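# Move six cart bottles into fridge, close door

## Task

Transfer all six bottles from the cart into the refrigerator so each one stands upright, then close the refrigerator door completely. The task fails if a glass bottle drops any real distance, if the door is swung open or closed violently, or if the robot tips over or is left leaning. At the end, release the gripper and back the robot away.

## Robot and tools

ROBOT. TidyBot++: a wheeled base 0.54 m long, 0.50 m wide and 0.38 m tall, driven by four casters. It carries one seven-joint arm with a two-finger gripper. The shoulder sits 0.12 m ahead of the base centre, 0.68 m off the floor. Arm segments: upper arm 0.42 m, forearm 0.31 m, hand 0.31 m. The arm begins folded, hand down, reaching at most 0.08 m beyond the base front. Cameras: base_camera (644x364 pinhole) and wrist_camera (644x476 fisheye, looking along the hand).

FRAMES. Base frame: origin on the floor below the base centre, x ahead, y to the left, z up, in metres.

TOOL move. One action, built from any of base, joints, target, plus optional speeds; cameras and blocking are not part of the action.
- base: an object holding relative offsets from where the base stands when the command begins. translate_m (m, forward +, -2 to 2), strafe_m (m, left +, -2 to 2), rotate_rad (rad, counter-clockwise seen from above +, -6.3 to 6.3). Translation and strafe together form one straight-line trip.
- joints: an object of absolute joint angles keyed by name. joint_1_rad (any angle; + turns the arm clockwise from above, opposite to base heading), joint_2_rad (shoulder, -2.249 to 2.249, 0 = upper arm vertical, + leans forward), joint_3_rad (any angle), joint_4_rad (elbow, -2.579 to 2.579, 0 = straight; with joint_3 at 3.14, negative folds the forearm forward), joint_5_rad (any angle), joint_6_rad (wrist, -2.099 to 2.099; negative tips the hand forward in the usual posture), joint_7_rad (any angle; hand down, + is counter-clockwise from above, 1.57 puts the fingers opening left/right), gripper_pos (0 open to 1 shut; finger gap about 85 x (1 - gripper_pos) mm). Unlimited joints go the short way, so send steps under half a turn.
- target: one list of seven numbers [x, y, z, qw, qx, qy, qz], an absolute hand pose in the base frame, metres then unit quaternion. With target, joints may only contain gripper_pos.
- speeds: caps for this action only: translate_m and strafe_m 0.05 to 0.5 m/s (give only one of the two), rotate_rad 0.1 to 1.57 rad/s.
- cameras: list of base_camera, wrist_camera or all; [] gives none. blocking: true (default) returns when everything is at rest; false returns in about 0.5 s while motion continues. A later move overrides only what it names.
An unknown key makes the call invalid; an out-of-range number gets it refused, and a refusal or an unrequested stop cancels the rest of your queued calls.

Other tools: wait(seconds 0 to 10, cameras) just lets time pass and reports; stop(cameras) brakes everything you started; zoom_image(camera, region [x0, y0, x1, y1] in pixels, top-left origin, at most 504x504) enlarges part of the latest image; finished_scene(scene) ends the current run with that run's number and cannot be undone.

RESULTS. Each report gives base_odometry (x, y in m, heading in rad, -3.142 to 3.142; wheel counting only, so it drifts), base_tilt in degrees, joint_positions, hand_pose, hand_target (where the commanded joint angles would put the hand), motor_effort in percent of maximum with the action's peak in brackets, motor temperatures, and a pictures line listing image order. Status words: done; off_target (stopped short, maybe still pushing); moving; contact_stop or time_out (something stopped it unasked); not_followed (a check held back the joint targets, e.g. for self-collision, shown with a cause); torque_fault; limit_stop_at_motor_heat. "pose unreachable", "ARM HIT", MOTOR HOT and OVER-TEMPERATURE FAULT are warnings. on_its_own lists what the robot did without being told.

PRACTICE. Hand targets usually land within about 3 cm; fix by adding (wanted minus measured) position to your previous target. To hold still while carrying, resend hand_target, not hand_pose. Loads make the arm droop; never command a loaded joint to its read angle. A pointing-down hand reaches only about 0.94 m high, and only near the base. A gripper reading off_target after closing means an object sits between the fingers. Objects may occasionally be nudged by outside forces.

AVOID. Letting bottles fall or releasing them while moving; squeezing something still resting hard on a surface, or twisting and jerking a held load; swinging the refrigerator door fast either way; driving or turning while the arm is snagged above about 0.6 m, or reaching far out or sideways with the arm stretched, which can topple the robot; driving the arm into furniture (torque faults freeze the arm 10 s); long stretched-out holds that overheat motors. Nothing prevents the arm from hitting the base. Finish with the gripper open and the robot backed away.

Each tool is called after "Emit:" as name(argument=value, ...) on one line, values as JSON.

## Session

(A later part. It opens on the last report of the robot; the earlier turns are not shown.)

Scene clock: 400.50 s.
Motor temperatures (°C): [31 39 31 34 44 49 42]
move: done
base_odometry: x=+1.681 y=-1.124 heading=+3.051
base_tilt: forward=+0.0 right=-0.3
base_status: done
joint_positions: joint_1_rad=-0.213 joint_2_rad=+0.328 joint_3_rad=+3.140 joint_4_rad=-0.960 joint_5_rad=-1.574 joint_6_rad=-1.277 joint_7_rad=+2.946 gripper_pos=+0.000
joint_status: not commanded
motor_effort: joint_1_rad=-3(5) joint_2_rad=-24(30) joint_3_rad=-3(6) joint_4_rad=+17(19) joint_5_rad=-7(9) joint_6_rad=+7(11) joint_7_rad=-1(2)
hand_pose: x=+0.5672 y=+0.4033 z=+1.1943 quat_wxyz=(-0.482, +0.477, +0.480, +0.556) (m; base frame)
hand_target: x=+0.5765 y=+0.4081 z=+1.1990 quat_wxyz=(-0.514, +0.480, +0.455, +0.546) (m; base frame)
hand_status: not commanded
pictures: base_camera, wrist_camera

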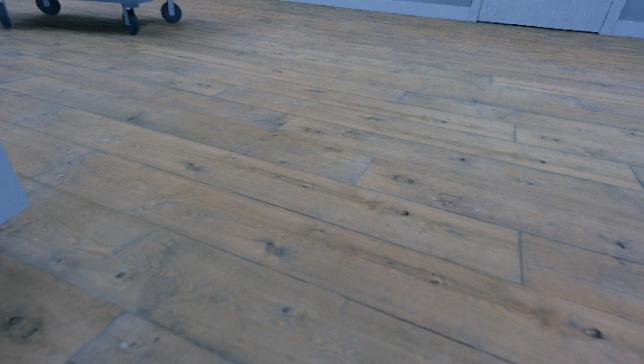

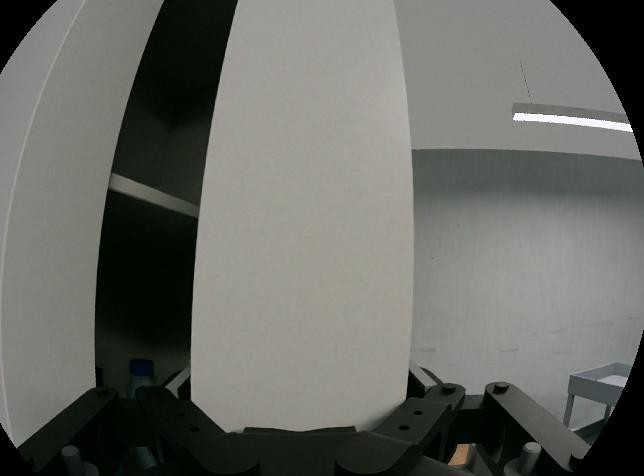

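Emit:
move(base={"translate_m": -0.0563, "strafe_m": 0.0415, "rotate_rad": -0.06}, speeds={"translate_m": 0.06, "rotate_rad": 0.1})

Scene clock: 404.37 s.
Motor temperatures (°C): [31 39 31 34 44 49 42]
move: time_out
base_odometry: x=+1.713 y=-1.152 heading=+2.996
base_tilt: forward=+0.0 right=-0.3
base_status: translate_m time_out (by the wheels' count: -0.034 of -0.056); strafe_m time_out (by the wheels' count: +0.025 of +0.042); the other done
joint_positions: joint_1_rad=-0.219 joint_2_rad=+0.328 joint_3_rad=+3.136 joint_4_rad=-0.958 joint_5_rad=-1.577 joint_6_rad=-1.280 joint_7_rad=+2.946 gripper_pos=+0.000
joint_status: not commanded
motor_effort: joint_1_rad=+0(9) joint_2_rad=-25(31) joint_3_rad=-1(4) joint_4_rad=+18(18) joint_5_rad=-7(8) joint_6_rad=+7(14) joint_7_rad=-1(2)
hand_pose: x=+0.5618 y=+0.4070 z=+1.1959 quat_wxyz=(-0.487, +0.472, +0.483, +0.554) (m; base frame)
hand_target: x=+0.5765 y=+0.4081 z=+1.1990 quat_wxyz=(-0.514, +0.480, +0.455, +0.546) (m; base frame)
hand_status: not commanded
pictures: base_camera, wrist_camera

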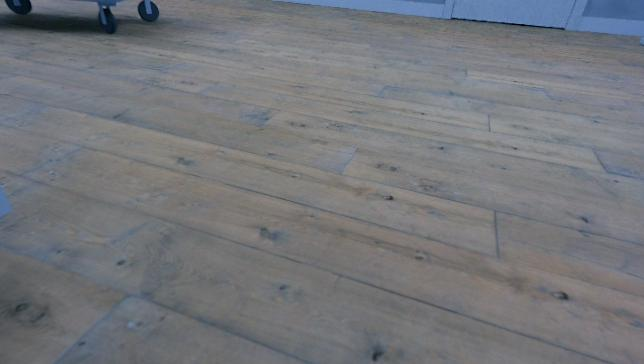

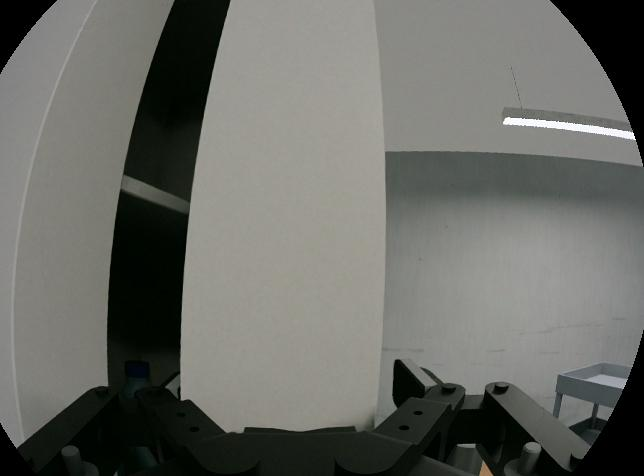

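Emit:
move(base={"translate_m": 0.003, "strafe_m": 0.005, "rotate_rad": -0.05}, speeds={"rotate_rad": 0.3}, joints={"joint_1_rad": -0.27})

Scene clock: 408.17 s.
Motor temperatures (°C): [31 39 31 34 44 49 42]
move: done
base_odometry: x=+1.710 y=-1.156 heading=+2.947
base_tilt: forward=+0.1 right=-0.3
base_status: done
joint_positions: joint_1_rad=-0.255 joint_2_rad=+0.331 joint_3_rad=+3.134 joint_4_rad=-0.958 joint_5_rad=-1.577 joint_6_rad=-1.284 joint_7_rad=+2.946 gripper_pos=+0.000
joint_status: all done
motor_effort: joint_1_rad=+1(2) joint_2_rad=-25(32) joint_3_rad=+0(2) joint_4_rad=+18(19) joint_5_rad=-7(8) joint_6_rad=+7(13) joint_7_rad=-1(1)
hand_pose: x=+0.5462 y=+0.4236 z=+1.1948 quat_wxyz=(-0.499, +0.463, +0.492, +0.543) (m; base frame)
hand_target: x=+0.5555 y=+0.4305 z=+1.1990 quat_wxyz=(-0.527, +0.468, +0.467, +0.533) (m; base frame)
hand_status: not commanded
pictures: base_camera, wrist_camera

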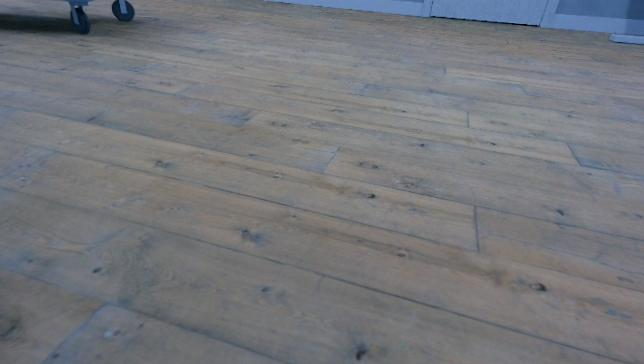

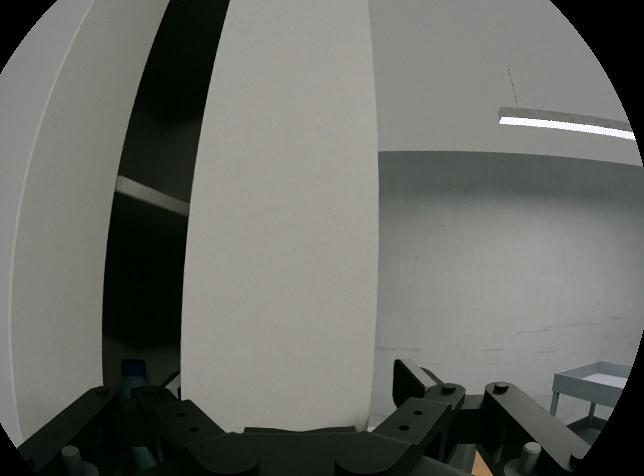

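Emit:
move(base={"translate_m": 0.0, "strafe_m": 0.022, "rotate_rad": -0.035}, speeds={"rotate_rad": 0.2, "strafe_m": 0.1}, joints={"joint_1_rad": -0.3, "joint_2_rad": 0.285, "joint_4_rad": -1.05, "joint_6_rad": -1.24, "joint_7_rad": 2.925})

Scene clock: 411.30 s.
Motor temperatures (°C): [31 39 31 34 44 49 42]
move: done
base_odometry: x=+1.705 y=-1.178 heading=+2.912
base_tilt: forward=+0.1 right=-0.3
base_status: done
joint_positions: joint_1_rad=-0.283 joint_2_rad=+0.275 joint_3_rad=+3.137 joint_4_rad=-1.027 joint_5_rad=-1.577 joint_6_rad=-1.274 joint_7_rad=+2.946 gripper_pos=+0.000
joint_status: all done
motor_effort: joint_1_rad=+1(4) joint_2_rad=-24(28) joint_3_rad=-1(3) joint_4_rad=+17(19) joint_5_rad=-7(9) joint_6_rad=+7(10) joint_7_rad=-1(2)
hand_pose: x=+0.5184 y=+0.4287 z=+1.1968 quat_wxyz=(-0.506, +0.463, +0.493, +0.535) (m; base frame)
hand_target: x=+0.5268 y=+0.4356 z=+1.1972 quat_wxyz=(-0.529, +0.473, +0.464, +0.530) (m; base frame)
hand_status: not commanded
pictures: base_camera, wrist_camera

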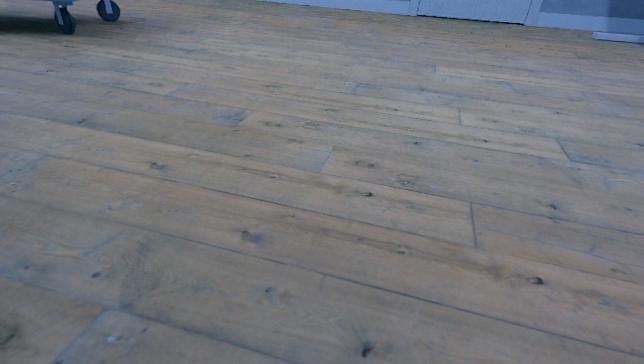

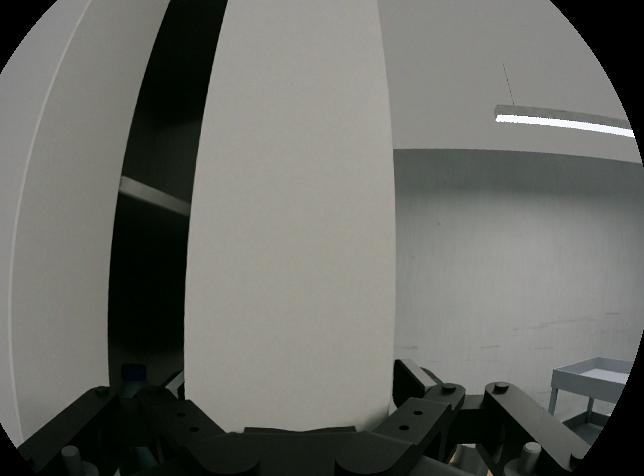

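Emit:
move(base={"translate_m": 0.0, "strafe_m": 0.018, "rotate_rad": -0.05}, speeds={"rotate_rad": 0.2, "strafe_m": 0.1}, joints={"joint_1_rad": -0.34, "joint_2_rad": 0.18, "joint_4_rad": -1.2, "joint_6_rad": -1.19, "joint_7_rad": 2.95})

Scene clock: 414.13 s.
Motor temperatures (°C): [31 39 31 34 44 49 42]
move: done
base_odometry: x=+1.701 y=-1.195 heading=+2.863
base_tilt: forward=+0.0 right=-0.3
base_status: done
joint_positions: joint_1_rad=-0.329 joint_2_rad=+0.165 joint_3_rad=+3.136 joint_4_rad=-1.176 joint_5_rad=-1.577 joint_6_rad=-1.248 joint_7_rad=+2.946 gripper_pos=+0.000
joint_status: all done
motor_effort: joint_1_rad=+0(3) joint_2_rad=-19(26) joint_3_rad=+0(3) joint_4_rad=+18(19) joint_5_rad=-6(9) joint_6_rad=+7(9) joint_7_rad=-1(2)
hand_pose: x=+0.4669 y=+0.4339 z=+1.1931 quat_wxyz=(-0.520, +0.470, +0.489, +0.519) (m; base frame)
hand_target: x=+0.4883 y=+0.4385 z=+1.1917 quat_wxyz=(-0.530, +0.483, +0.457, +0.526) (m; base frame)
hand_status: not commanded
pictures: base_camera, wrist_camera

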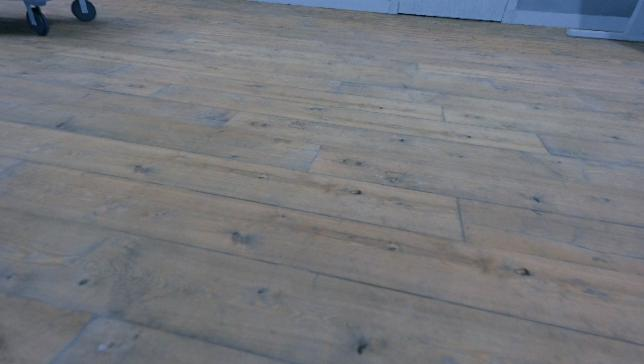

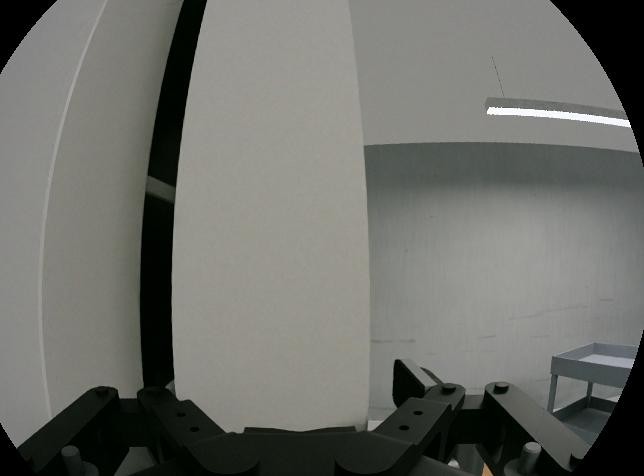

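Emit:
move(base={"strafe_m": -0.05}, speeds={"strafe_m": 0.05})

Scene clock: 416.20 s.
Motor temperatures (°C): [31 39 31 34 44 49 42]
move: done
base_odometry: x=+1.715 y=-1.147 heading=+2.862
base_tilt: forward=+0.1 right=-0.3
base_status: done
joint_positions: joint_1_rad=-0.336 joint_2_rad=+0.166 joint_3_rad=+3.141 joint_4_rad=-1.177 joint_5_rad=-1.577 joint_6_rad=-1.241 joint_7_rad=+2.946 gripper_pos=+0.000
joint_status: not commanded
motor_effort: joint_1_rad=-1(4) joint_2_rad=-24(26) joint_3_rad=-1(3) joint_4_rad=+18(19) joint_5_rad=-8(9) joint_6_rad=+4(7) joint_7_rad=-1(2)
hand_pose: x=+0.4682 y=+0.4352 z=+1.1930 quat_wxyz=(-0.519, +0.471, +0.488, +0.520) (m; base frame)
hand_target: x=+0.4883 y=+0.4385 z=+1.1917 quat_wxyz=(-0.530, +0.483, +0.457, +0.526) (m; base frame)
hand_status: not commanded
pictures: base_camera, wrist_camera

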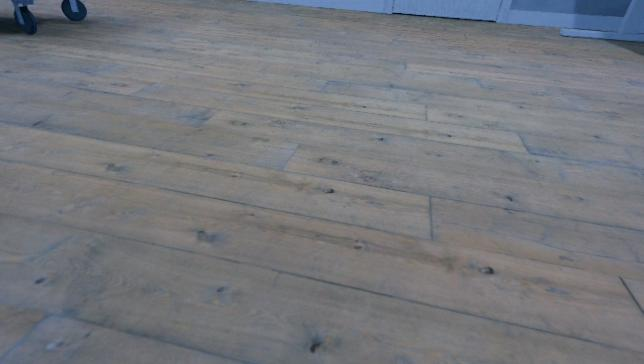

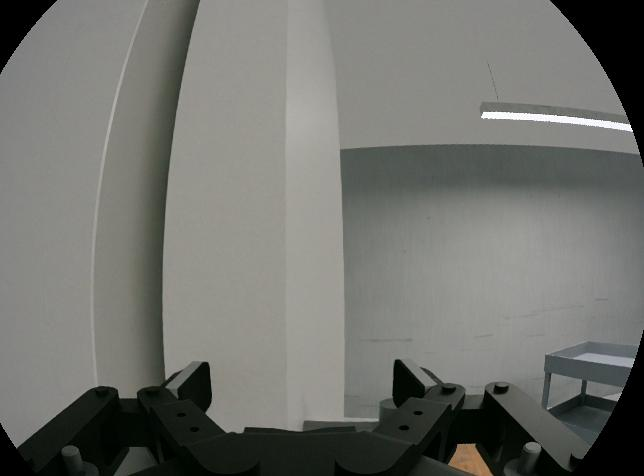

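Emit:
zoom_image(camera="wrist_camera", region=[60, 100, 380, 420])

Scaled by 1.575.

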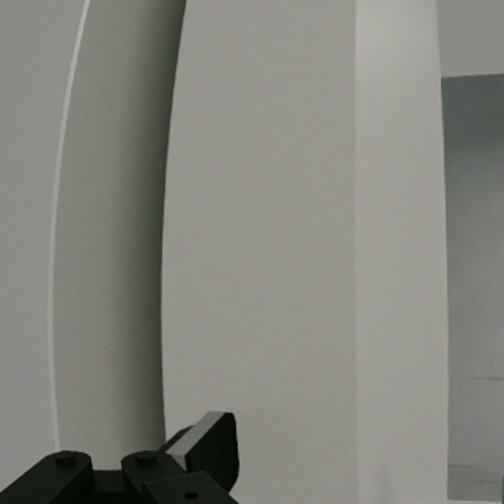

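Emit:
move(base={"strafe_m": -0.12}, speeds={"strafe_m": 0.15})

Scene clock: 418.03 s.
Motor temperatures (°C): [31 39 31 34 44 49 42]
move: done
base_odometry: x=+1.748 y=-1.032 heading=+2.860
base_tilt: forward=+0.1 right=-0.3
base_status: done
joint_positions: joint_1_rad=-0.336 joint_2_rad=+0.166 joint_3_rad=+3.141 joint_4_rad=-1.177 joint_5_rad=-1.577 joint_6_rad=-1.241 joint_7_rad=+2.946 gripper_pos=+0.000
joint_status: not commanded
motor_effort: joint_1_rad=-1(3) joint_2_rad=-24(26) joint_3_rad=-2(3) joint_4_rad=+19(19) joint_5_rad=-8(8) joint_6_rad=+3(4) joint_7_rad=-1(2)
hand_pose: x=+0.4681 y=+0.4353 z=+1.1930 quat_wxyz=(-0.519, +0.471, +0.488, +0.520) (m; base frame)
hand_target: x=+0.4883 y=+0.4385 z=+1.1917 quat_wxyz=(-0.530, +0.483, +0.457, +0.526) (m; base frame)
hand_status: not commanded
pictures: base_camera, wrist_camera

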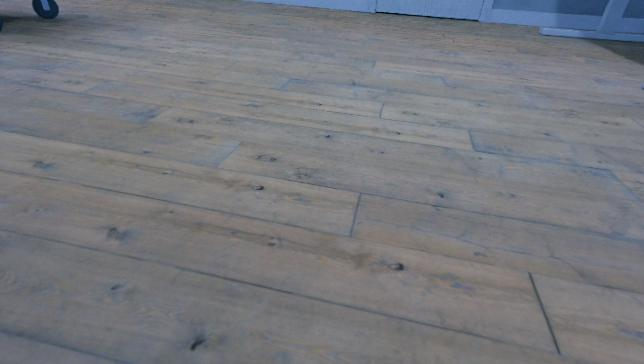

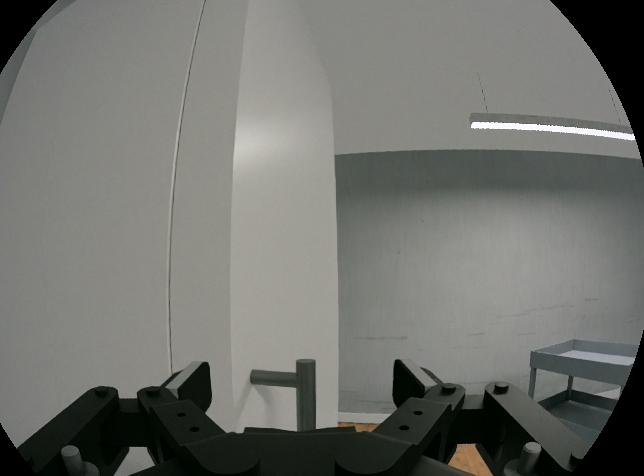

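Emit:
move(base={"translate_m": 1.3}, cameras=[])

Emit:
move(base={"strafe_m": 0.607, "translate_m": 0.01, "rotate_rad": 2.91}, speeds={"rotate_rad": 1.2}, joints={"joint_1_rad": 0, "joint_2_rad": 0.25, "joint_4_rad": -0.65, "joint_5_rad": -0.01, "joint_6_rad": -0.8, "joint_7_rad": 1.586, "gripper_pos": 1.0})

Scene clock: 422.93 s.
Motor temperatures (°C): [31 39 31 34 44 49 42]
move: done
base_odometry: x=+0.499 y=-0.671 heading=+2.860
base_tilt: forward=+0.1 right=-0.3
base_status: done
joint_positions: joint_1_rad=-0.336 joint_2_rad=+0.170 joint_3_rad=+3.141 joint_4_rad=-1.177 joint_5_rad=-1.577 joint_6_rad=-1.241 joint_7_rad=+2.946 gripper_pos=+0.000
joint_status: not commanded
motor_effort: joint_1_rad=-1(2) joint_2_rad=-24(27) joint_3_rad=-2(3) joint_4_rad=+19(19) joint_5_rad=-8(8) joint_6_rad=+3(4) joint_7_rad=-1(2)
hand_pose: x=+0.4699 y=+0.4360 z=+1.1909 quat_wxyz=(-0.520, +0.473, +0.487, +0.519) (m; base frame)
hand_target: x=+0.4883 y=+0.4385 z=+1.1917 quat_wxyz=(-0.530, +0.483, +0.457, +0.526) (m; base frame)
hand_status: not commanded
pictures: none
No camera images: "cameras" was empty.

Scene clock: 426.83 s.
Motor temperatures (°C): [31 39 31 34 44 49 42]
move: done
base_odometry: x=+0.321 y=-1.251 heading=-0.514
base_tilt: forward=+0.1 right=-0.3
base_status: done
joint_positions: joint_1_rad=-0.011 joint_2_rad=+0.245 joint_3_rad=+3.139 joint_4_rad=-0.680 joint_5_rad=-0.070 joint_6_rad=-0.867 joint_7_rad=+1.652 gripper_pos=+0.999
joint_status: all done
motor_effort: joint_1_rad=+0(4) joint_2_rad=-28(32) joint_3_rad=-1(4) joint_4_rad=+19(21) joint_5_rad=-1(8) joint_6_rad=+10(10) joint_7_rad=-1(2)
hand_pose: x=+0.7752 y=+0.0267 z=+1.2113 quat_wxyz=(-0.014, +0.780, +0.036, +0.625) (m; base frame)
hand_target: x=+0.7780 y=+0.0044 z=+1.2448 quat_wxyz=(-0.001, +0.751, +0.006, +0.660) (m; base frame)
hand_status: not commanded
pictures: base_camera, wrist_camera

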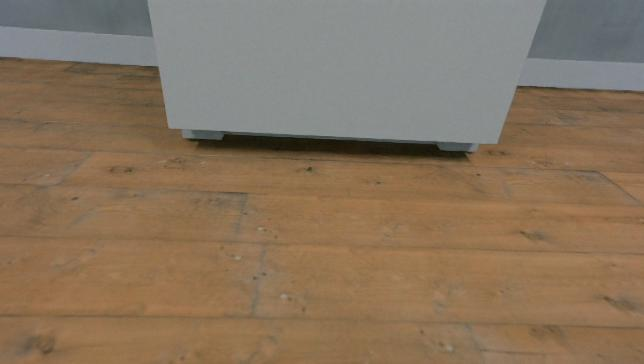

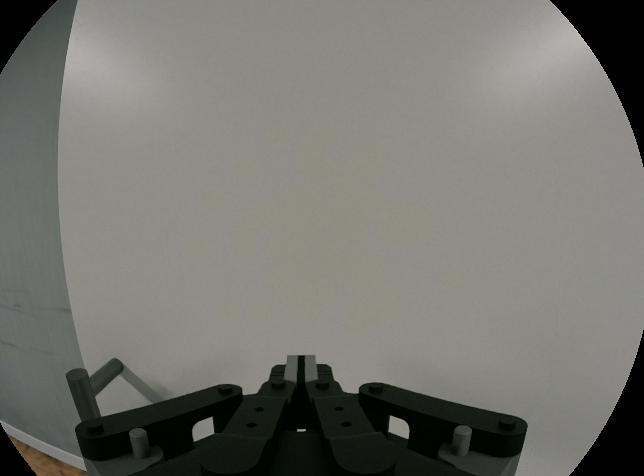

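Emit:
move(base={"translate_m": 0.06, "strafe_m": 0.03}, speeds={"translate_m": 0.06})

Emit:
move(base={"translate_m": 0.03}, speeds={"translate_m": 0.05})

Scene clock: 428.97 s.
Motor temperatures (°C): [31 39 31 34 44 49 42]
move: done
base_odometry: x=+0.388 y=-1.254 heading=-0.513
base_tilt: forward=+0.1 right=-0.3
base_status: done
joint_positions: joint_1_rad=-0.011 joint_2_rad=+0.245 joint_3_rad=+3.139 joint_4_rad=-0.678 joint_5_rad=-0.069 joint_6_rad=-0.867 joint_7_rad=+1.652 gripper_pos=+0.999
joint_status: not commanded
motor_effort: joint_1_rad=+0(2) joint_2_rad=-27(31) joint_3_rad=-1(2) joint_4_rad=+19(20) joint_5_rad=+0(1) joint_6_rad=+9(10) joint_7_rad=-1(2)
hand_pose: x=+0.7747 y=+0.0265 z=+1.2127 quat_wxyz=(-0.014, +0.779, +0.036, +0.626) (m; base frame)
hand_target: x=+0.7780 y=+0.0044 z=+1.2448 quat_wxyz=(-0.001, +0.751, +0.006, +0.660) (m; base frame)
hand_status: not commanded
pictures: base_camera, wrist_camera

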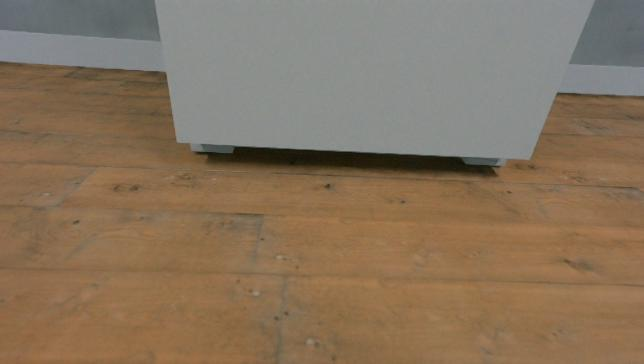

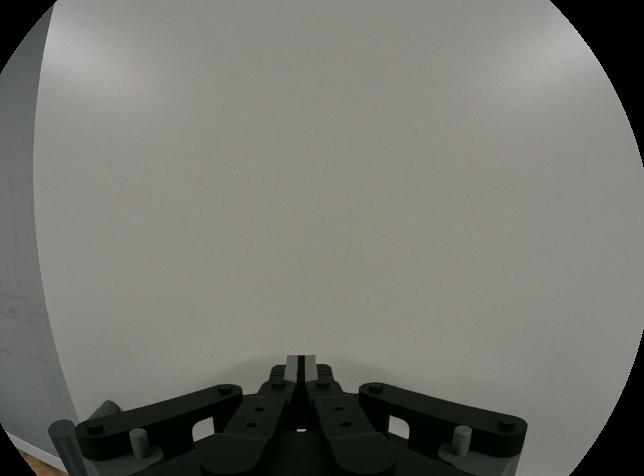

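Scene clock: 430.07 s.
Motor temperatures (°C): [31 39 31 34 44 49 42]
move: done
base_odometry: x=+0.414 y=-1.269 heading=-0.513
base_tilt: forward=+0.1 right=-0.3
base_status: done
joint_positions: joint_1_rad=-0.011 joint_2_rad=+0.227 joint_3_rad=+3.139 joint_4_rad=-0.675 joint_5_rad=-0.069 joint_6_rad=-0.862 joint_7_rad=+1.651 gripper_pos=+0.999
joint_status: not commanded
motor_effort: joint_1_rad=+0(2) joint_2_rad=-23(28) joint_3_rad=-1(2) joint_4_rad=+19(21) joint_5_rad=+0(1) joint_6_rad=+11(15) joint_7_rad=-1(1)
hand_pose: x=+0.7652 y=+0.0262 z=+1.2270 quat_wxyz=(-0.013, +0.771, +0.036, +0.636) (m; base frame)
hand_target: x=+0.7780 y=+0.0044 z=+1.2448 quat_wxyz=(-0.001, +0.751, +0.006, +0.660) (m; base frame)
hand_status: not commanded
pictures: base_camera, wrist_camera

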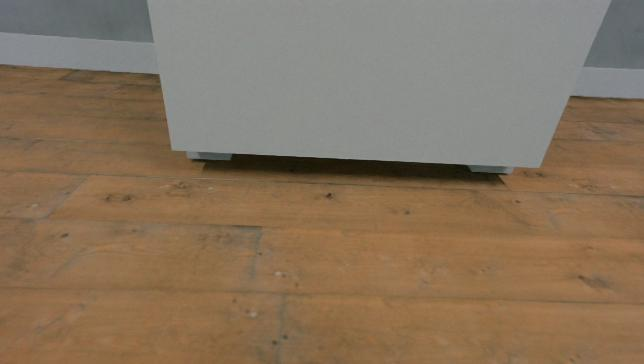

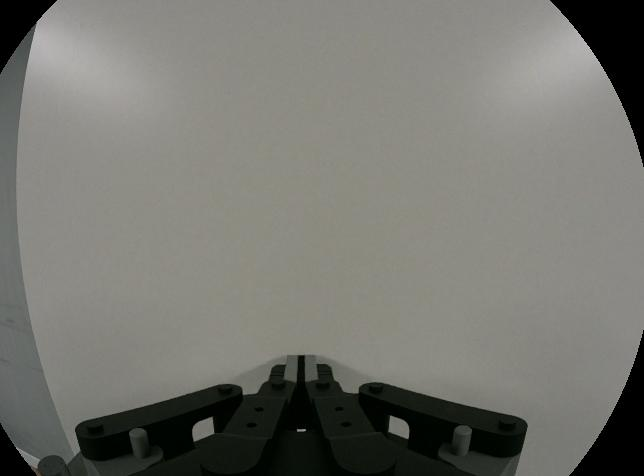

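Emit:
move(base={"translate_m": 0.012}, speeds={"translate_m": 0.05}, cameras=[])

Emit:
move(base={"translate_m": -0.06}, speeds={"translate_m": 0.08}, cameras=[])

Emit:
move(base={"translate_m": -0.55, "strafe_m": 0.3})

Scene clock: 431.07 s.
Motor temperatures (°C): [31 39 31 34 44 49 42]
move: done
base_odometry: x=+0.425 y=-1.274 heading=-0.512
base_tilt: forward=+0.0 right=-0.3
base_status: done
joint_positions: joint_1_rad=-0.011 joint_2_rad=+0.208 joint_3_rad=+3.139 joint_4_rad=-0.672 joint_5_rad=-0.069 joint_6_rad=-0.861 joint_7_rad=+1.651 gripper_pos=+0.999
joint_status: not commanded
motor_effort: joint_1_rad=+0(2) joint_2_rad=-19(24) joint_3_rad=+0(2) joint_4_rad=+18(20) joint_5_rad=+0(1) joint_6_rad=+13(17) joint_7_rad=-1(1)
hand_pose: x=+0.7542 y=+0.0260 z=+1.2416 quat_wxyz=(-0.013, +0.763, +0.035, +0.645) (m; base frame)
hand_target: x=+0.7780 y=+0.0044 z=+1.2448 quat_wxyz=(-0.001, +0.751, +0.006, +0.660) (m; base frame)
hand_status: not commanded
pictures: none
No camera images: "cameras" was empty.

Scene clock: 432.27 s.
Motor temperatures (°C): [31 39 31 34 44 49 42]
move: done
base_odometry: x=+0.373 y=-1.245 heading=-0.513
base_tilt: forward=+0.1 right=-0.3
base_status: done
joint_positions: joint_1_rad=-0.011 joint_2_rad=+0.235 joint_3_rad=+3.139 joint_4_rad=-0.671 joint_5_rad=-0.069 joint_6_rad=-0.846 joint_7_rad=+1.651 gripper_pos=+0.999
joint_status: not commanded
motor_effort: joint_1_rad=-1(2) joint_2_rad=-26(29) joint_3_rad=-1(2) joint_4_rad=+19(20) joint_5_rad=+0(1) joint_6_rad=+9(12) joint_7_rad=-1(1)
hand_pose: x=+0.7701 y=+0.0259 z=+1.2291 quat_wxyz=(-0.013, +0.767, +0.035, +0.641) (m; base frame)
hand_target: x=+0.7780 y=+0.0044 z=+1.2448 quat_wxyz=(-0.001, +0.751, +0.006, +0.660) (m; base frame)
hand_status: not commanded
pictures: none
No camera images: "cameras" was empty.

Scene clock: 434.70 s.
Motor temperatures (°C): [31 39 31 34 44 49 42]
move: done
base_odometry: x=+0.041 y=-0.714 heading=-0.513
base_tilt: forward=+0.1 right=-0.3
base_status: done
joint_positions: joint_1_rad=-0.011 joint_2_rad=+0.234 joint_3_rad=+3.139 joint_4_rad=-0.671 joint_5_rad=-0.068 joint_6_rad=-0.846 joint_7_rad=+1.651 gripper_pos=+0.999
joint_status: not commanded
motor_effort: joint_1_rad=+0(2) joint_2_rad=-27(31) joint_3_rad=-1(2) joint_4_rad=+19(20) joint_5_rad=+0(1) joint_6_rad=+10(10) joint_7_rad=-1(2)
hand_pose: x=+0.7692 y=+0.0257 z=+1.2303 quat_wxyz=(-0.013, +0.766, +0.035, +0.641) (m; base frame)
hand_target: x=+0.7780 y=+0.0044 z=+1.2448 quat_wxyz=(-0.001, +0.751, +0.006, +0.660) (m; base frame)
hand_status: not commanded
pictures: base_camera, wrist_camera

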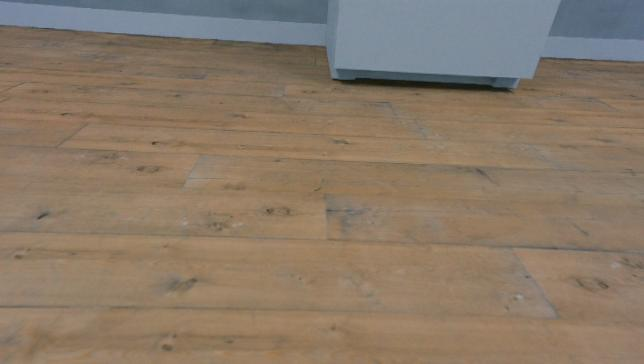

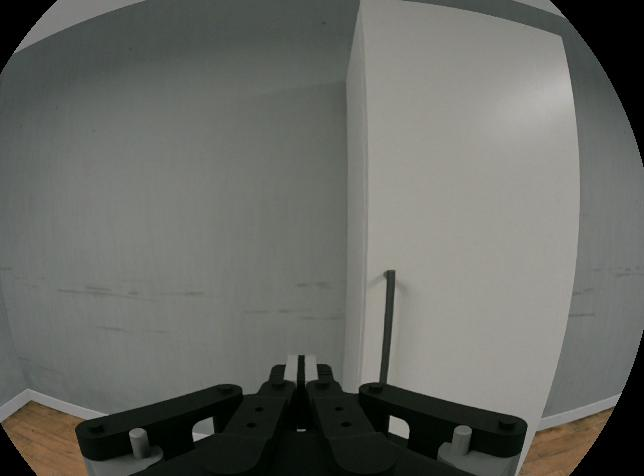

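Emit:
zoom_image(camera="wrist_camera", region=[310, 0, 420, 200])

Scaled by 2.520.

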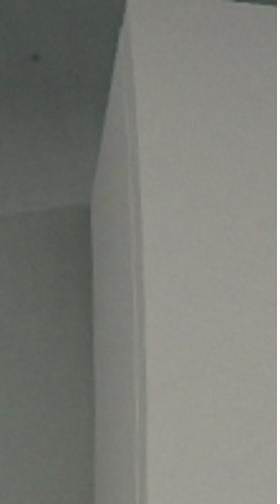

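Door shut, seam uniform.

Emit:
finished_scene(scene=2)

The scene is finished: the task was done.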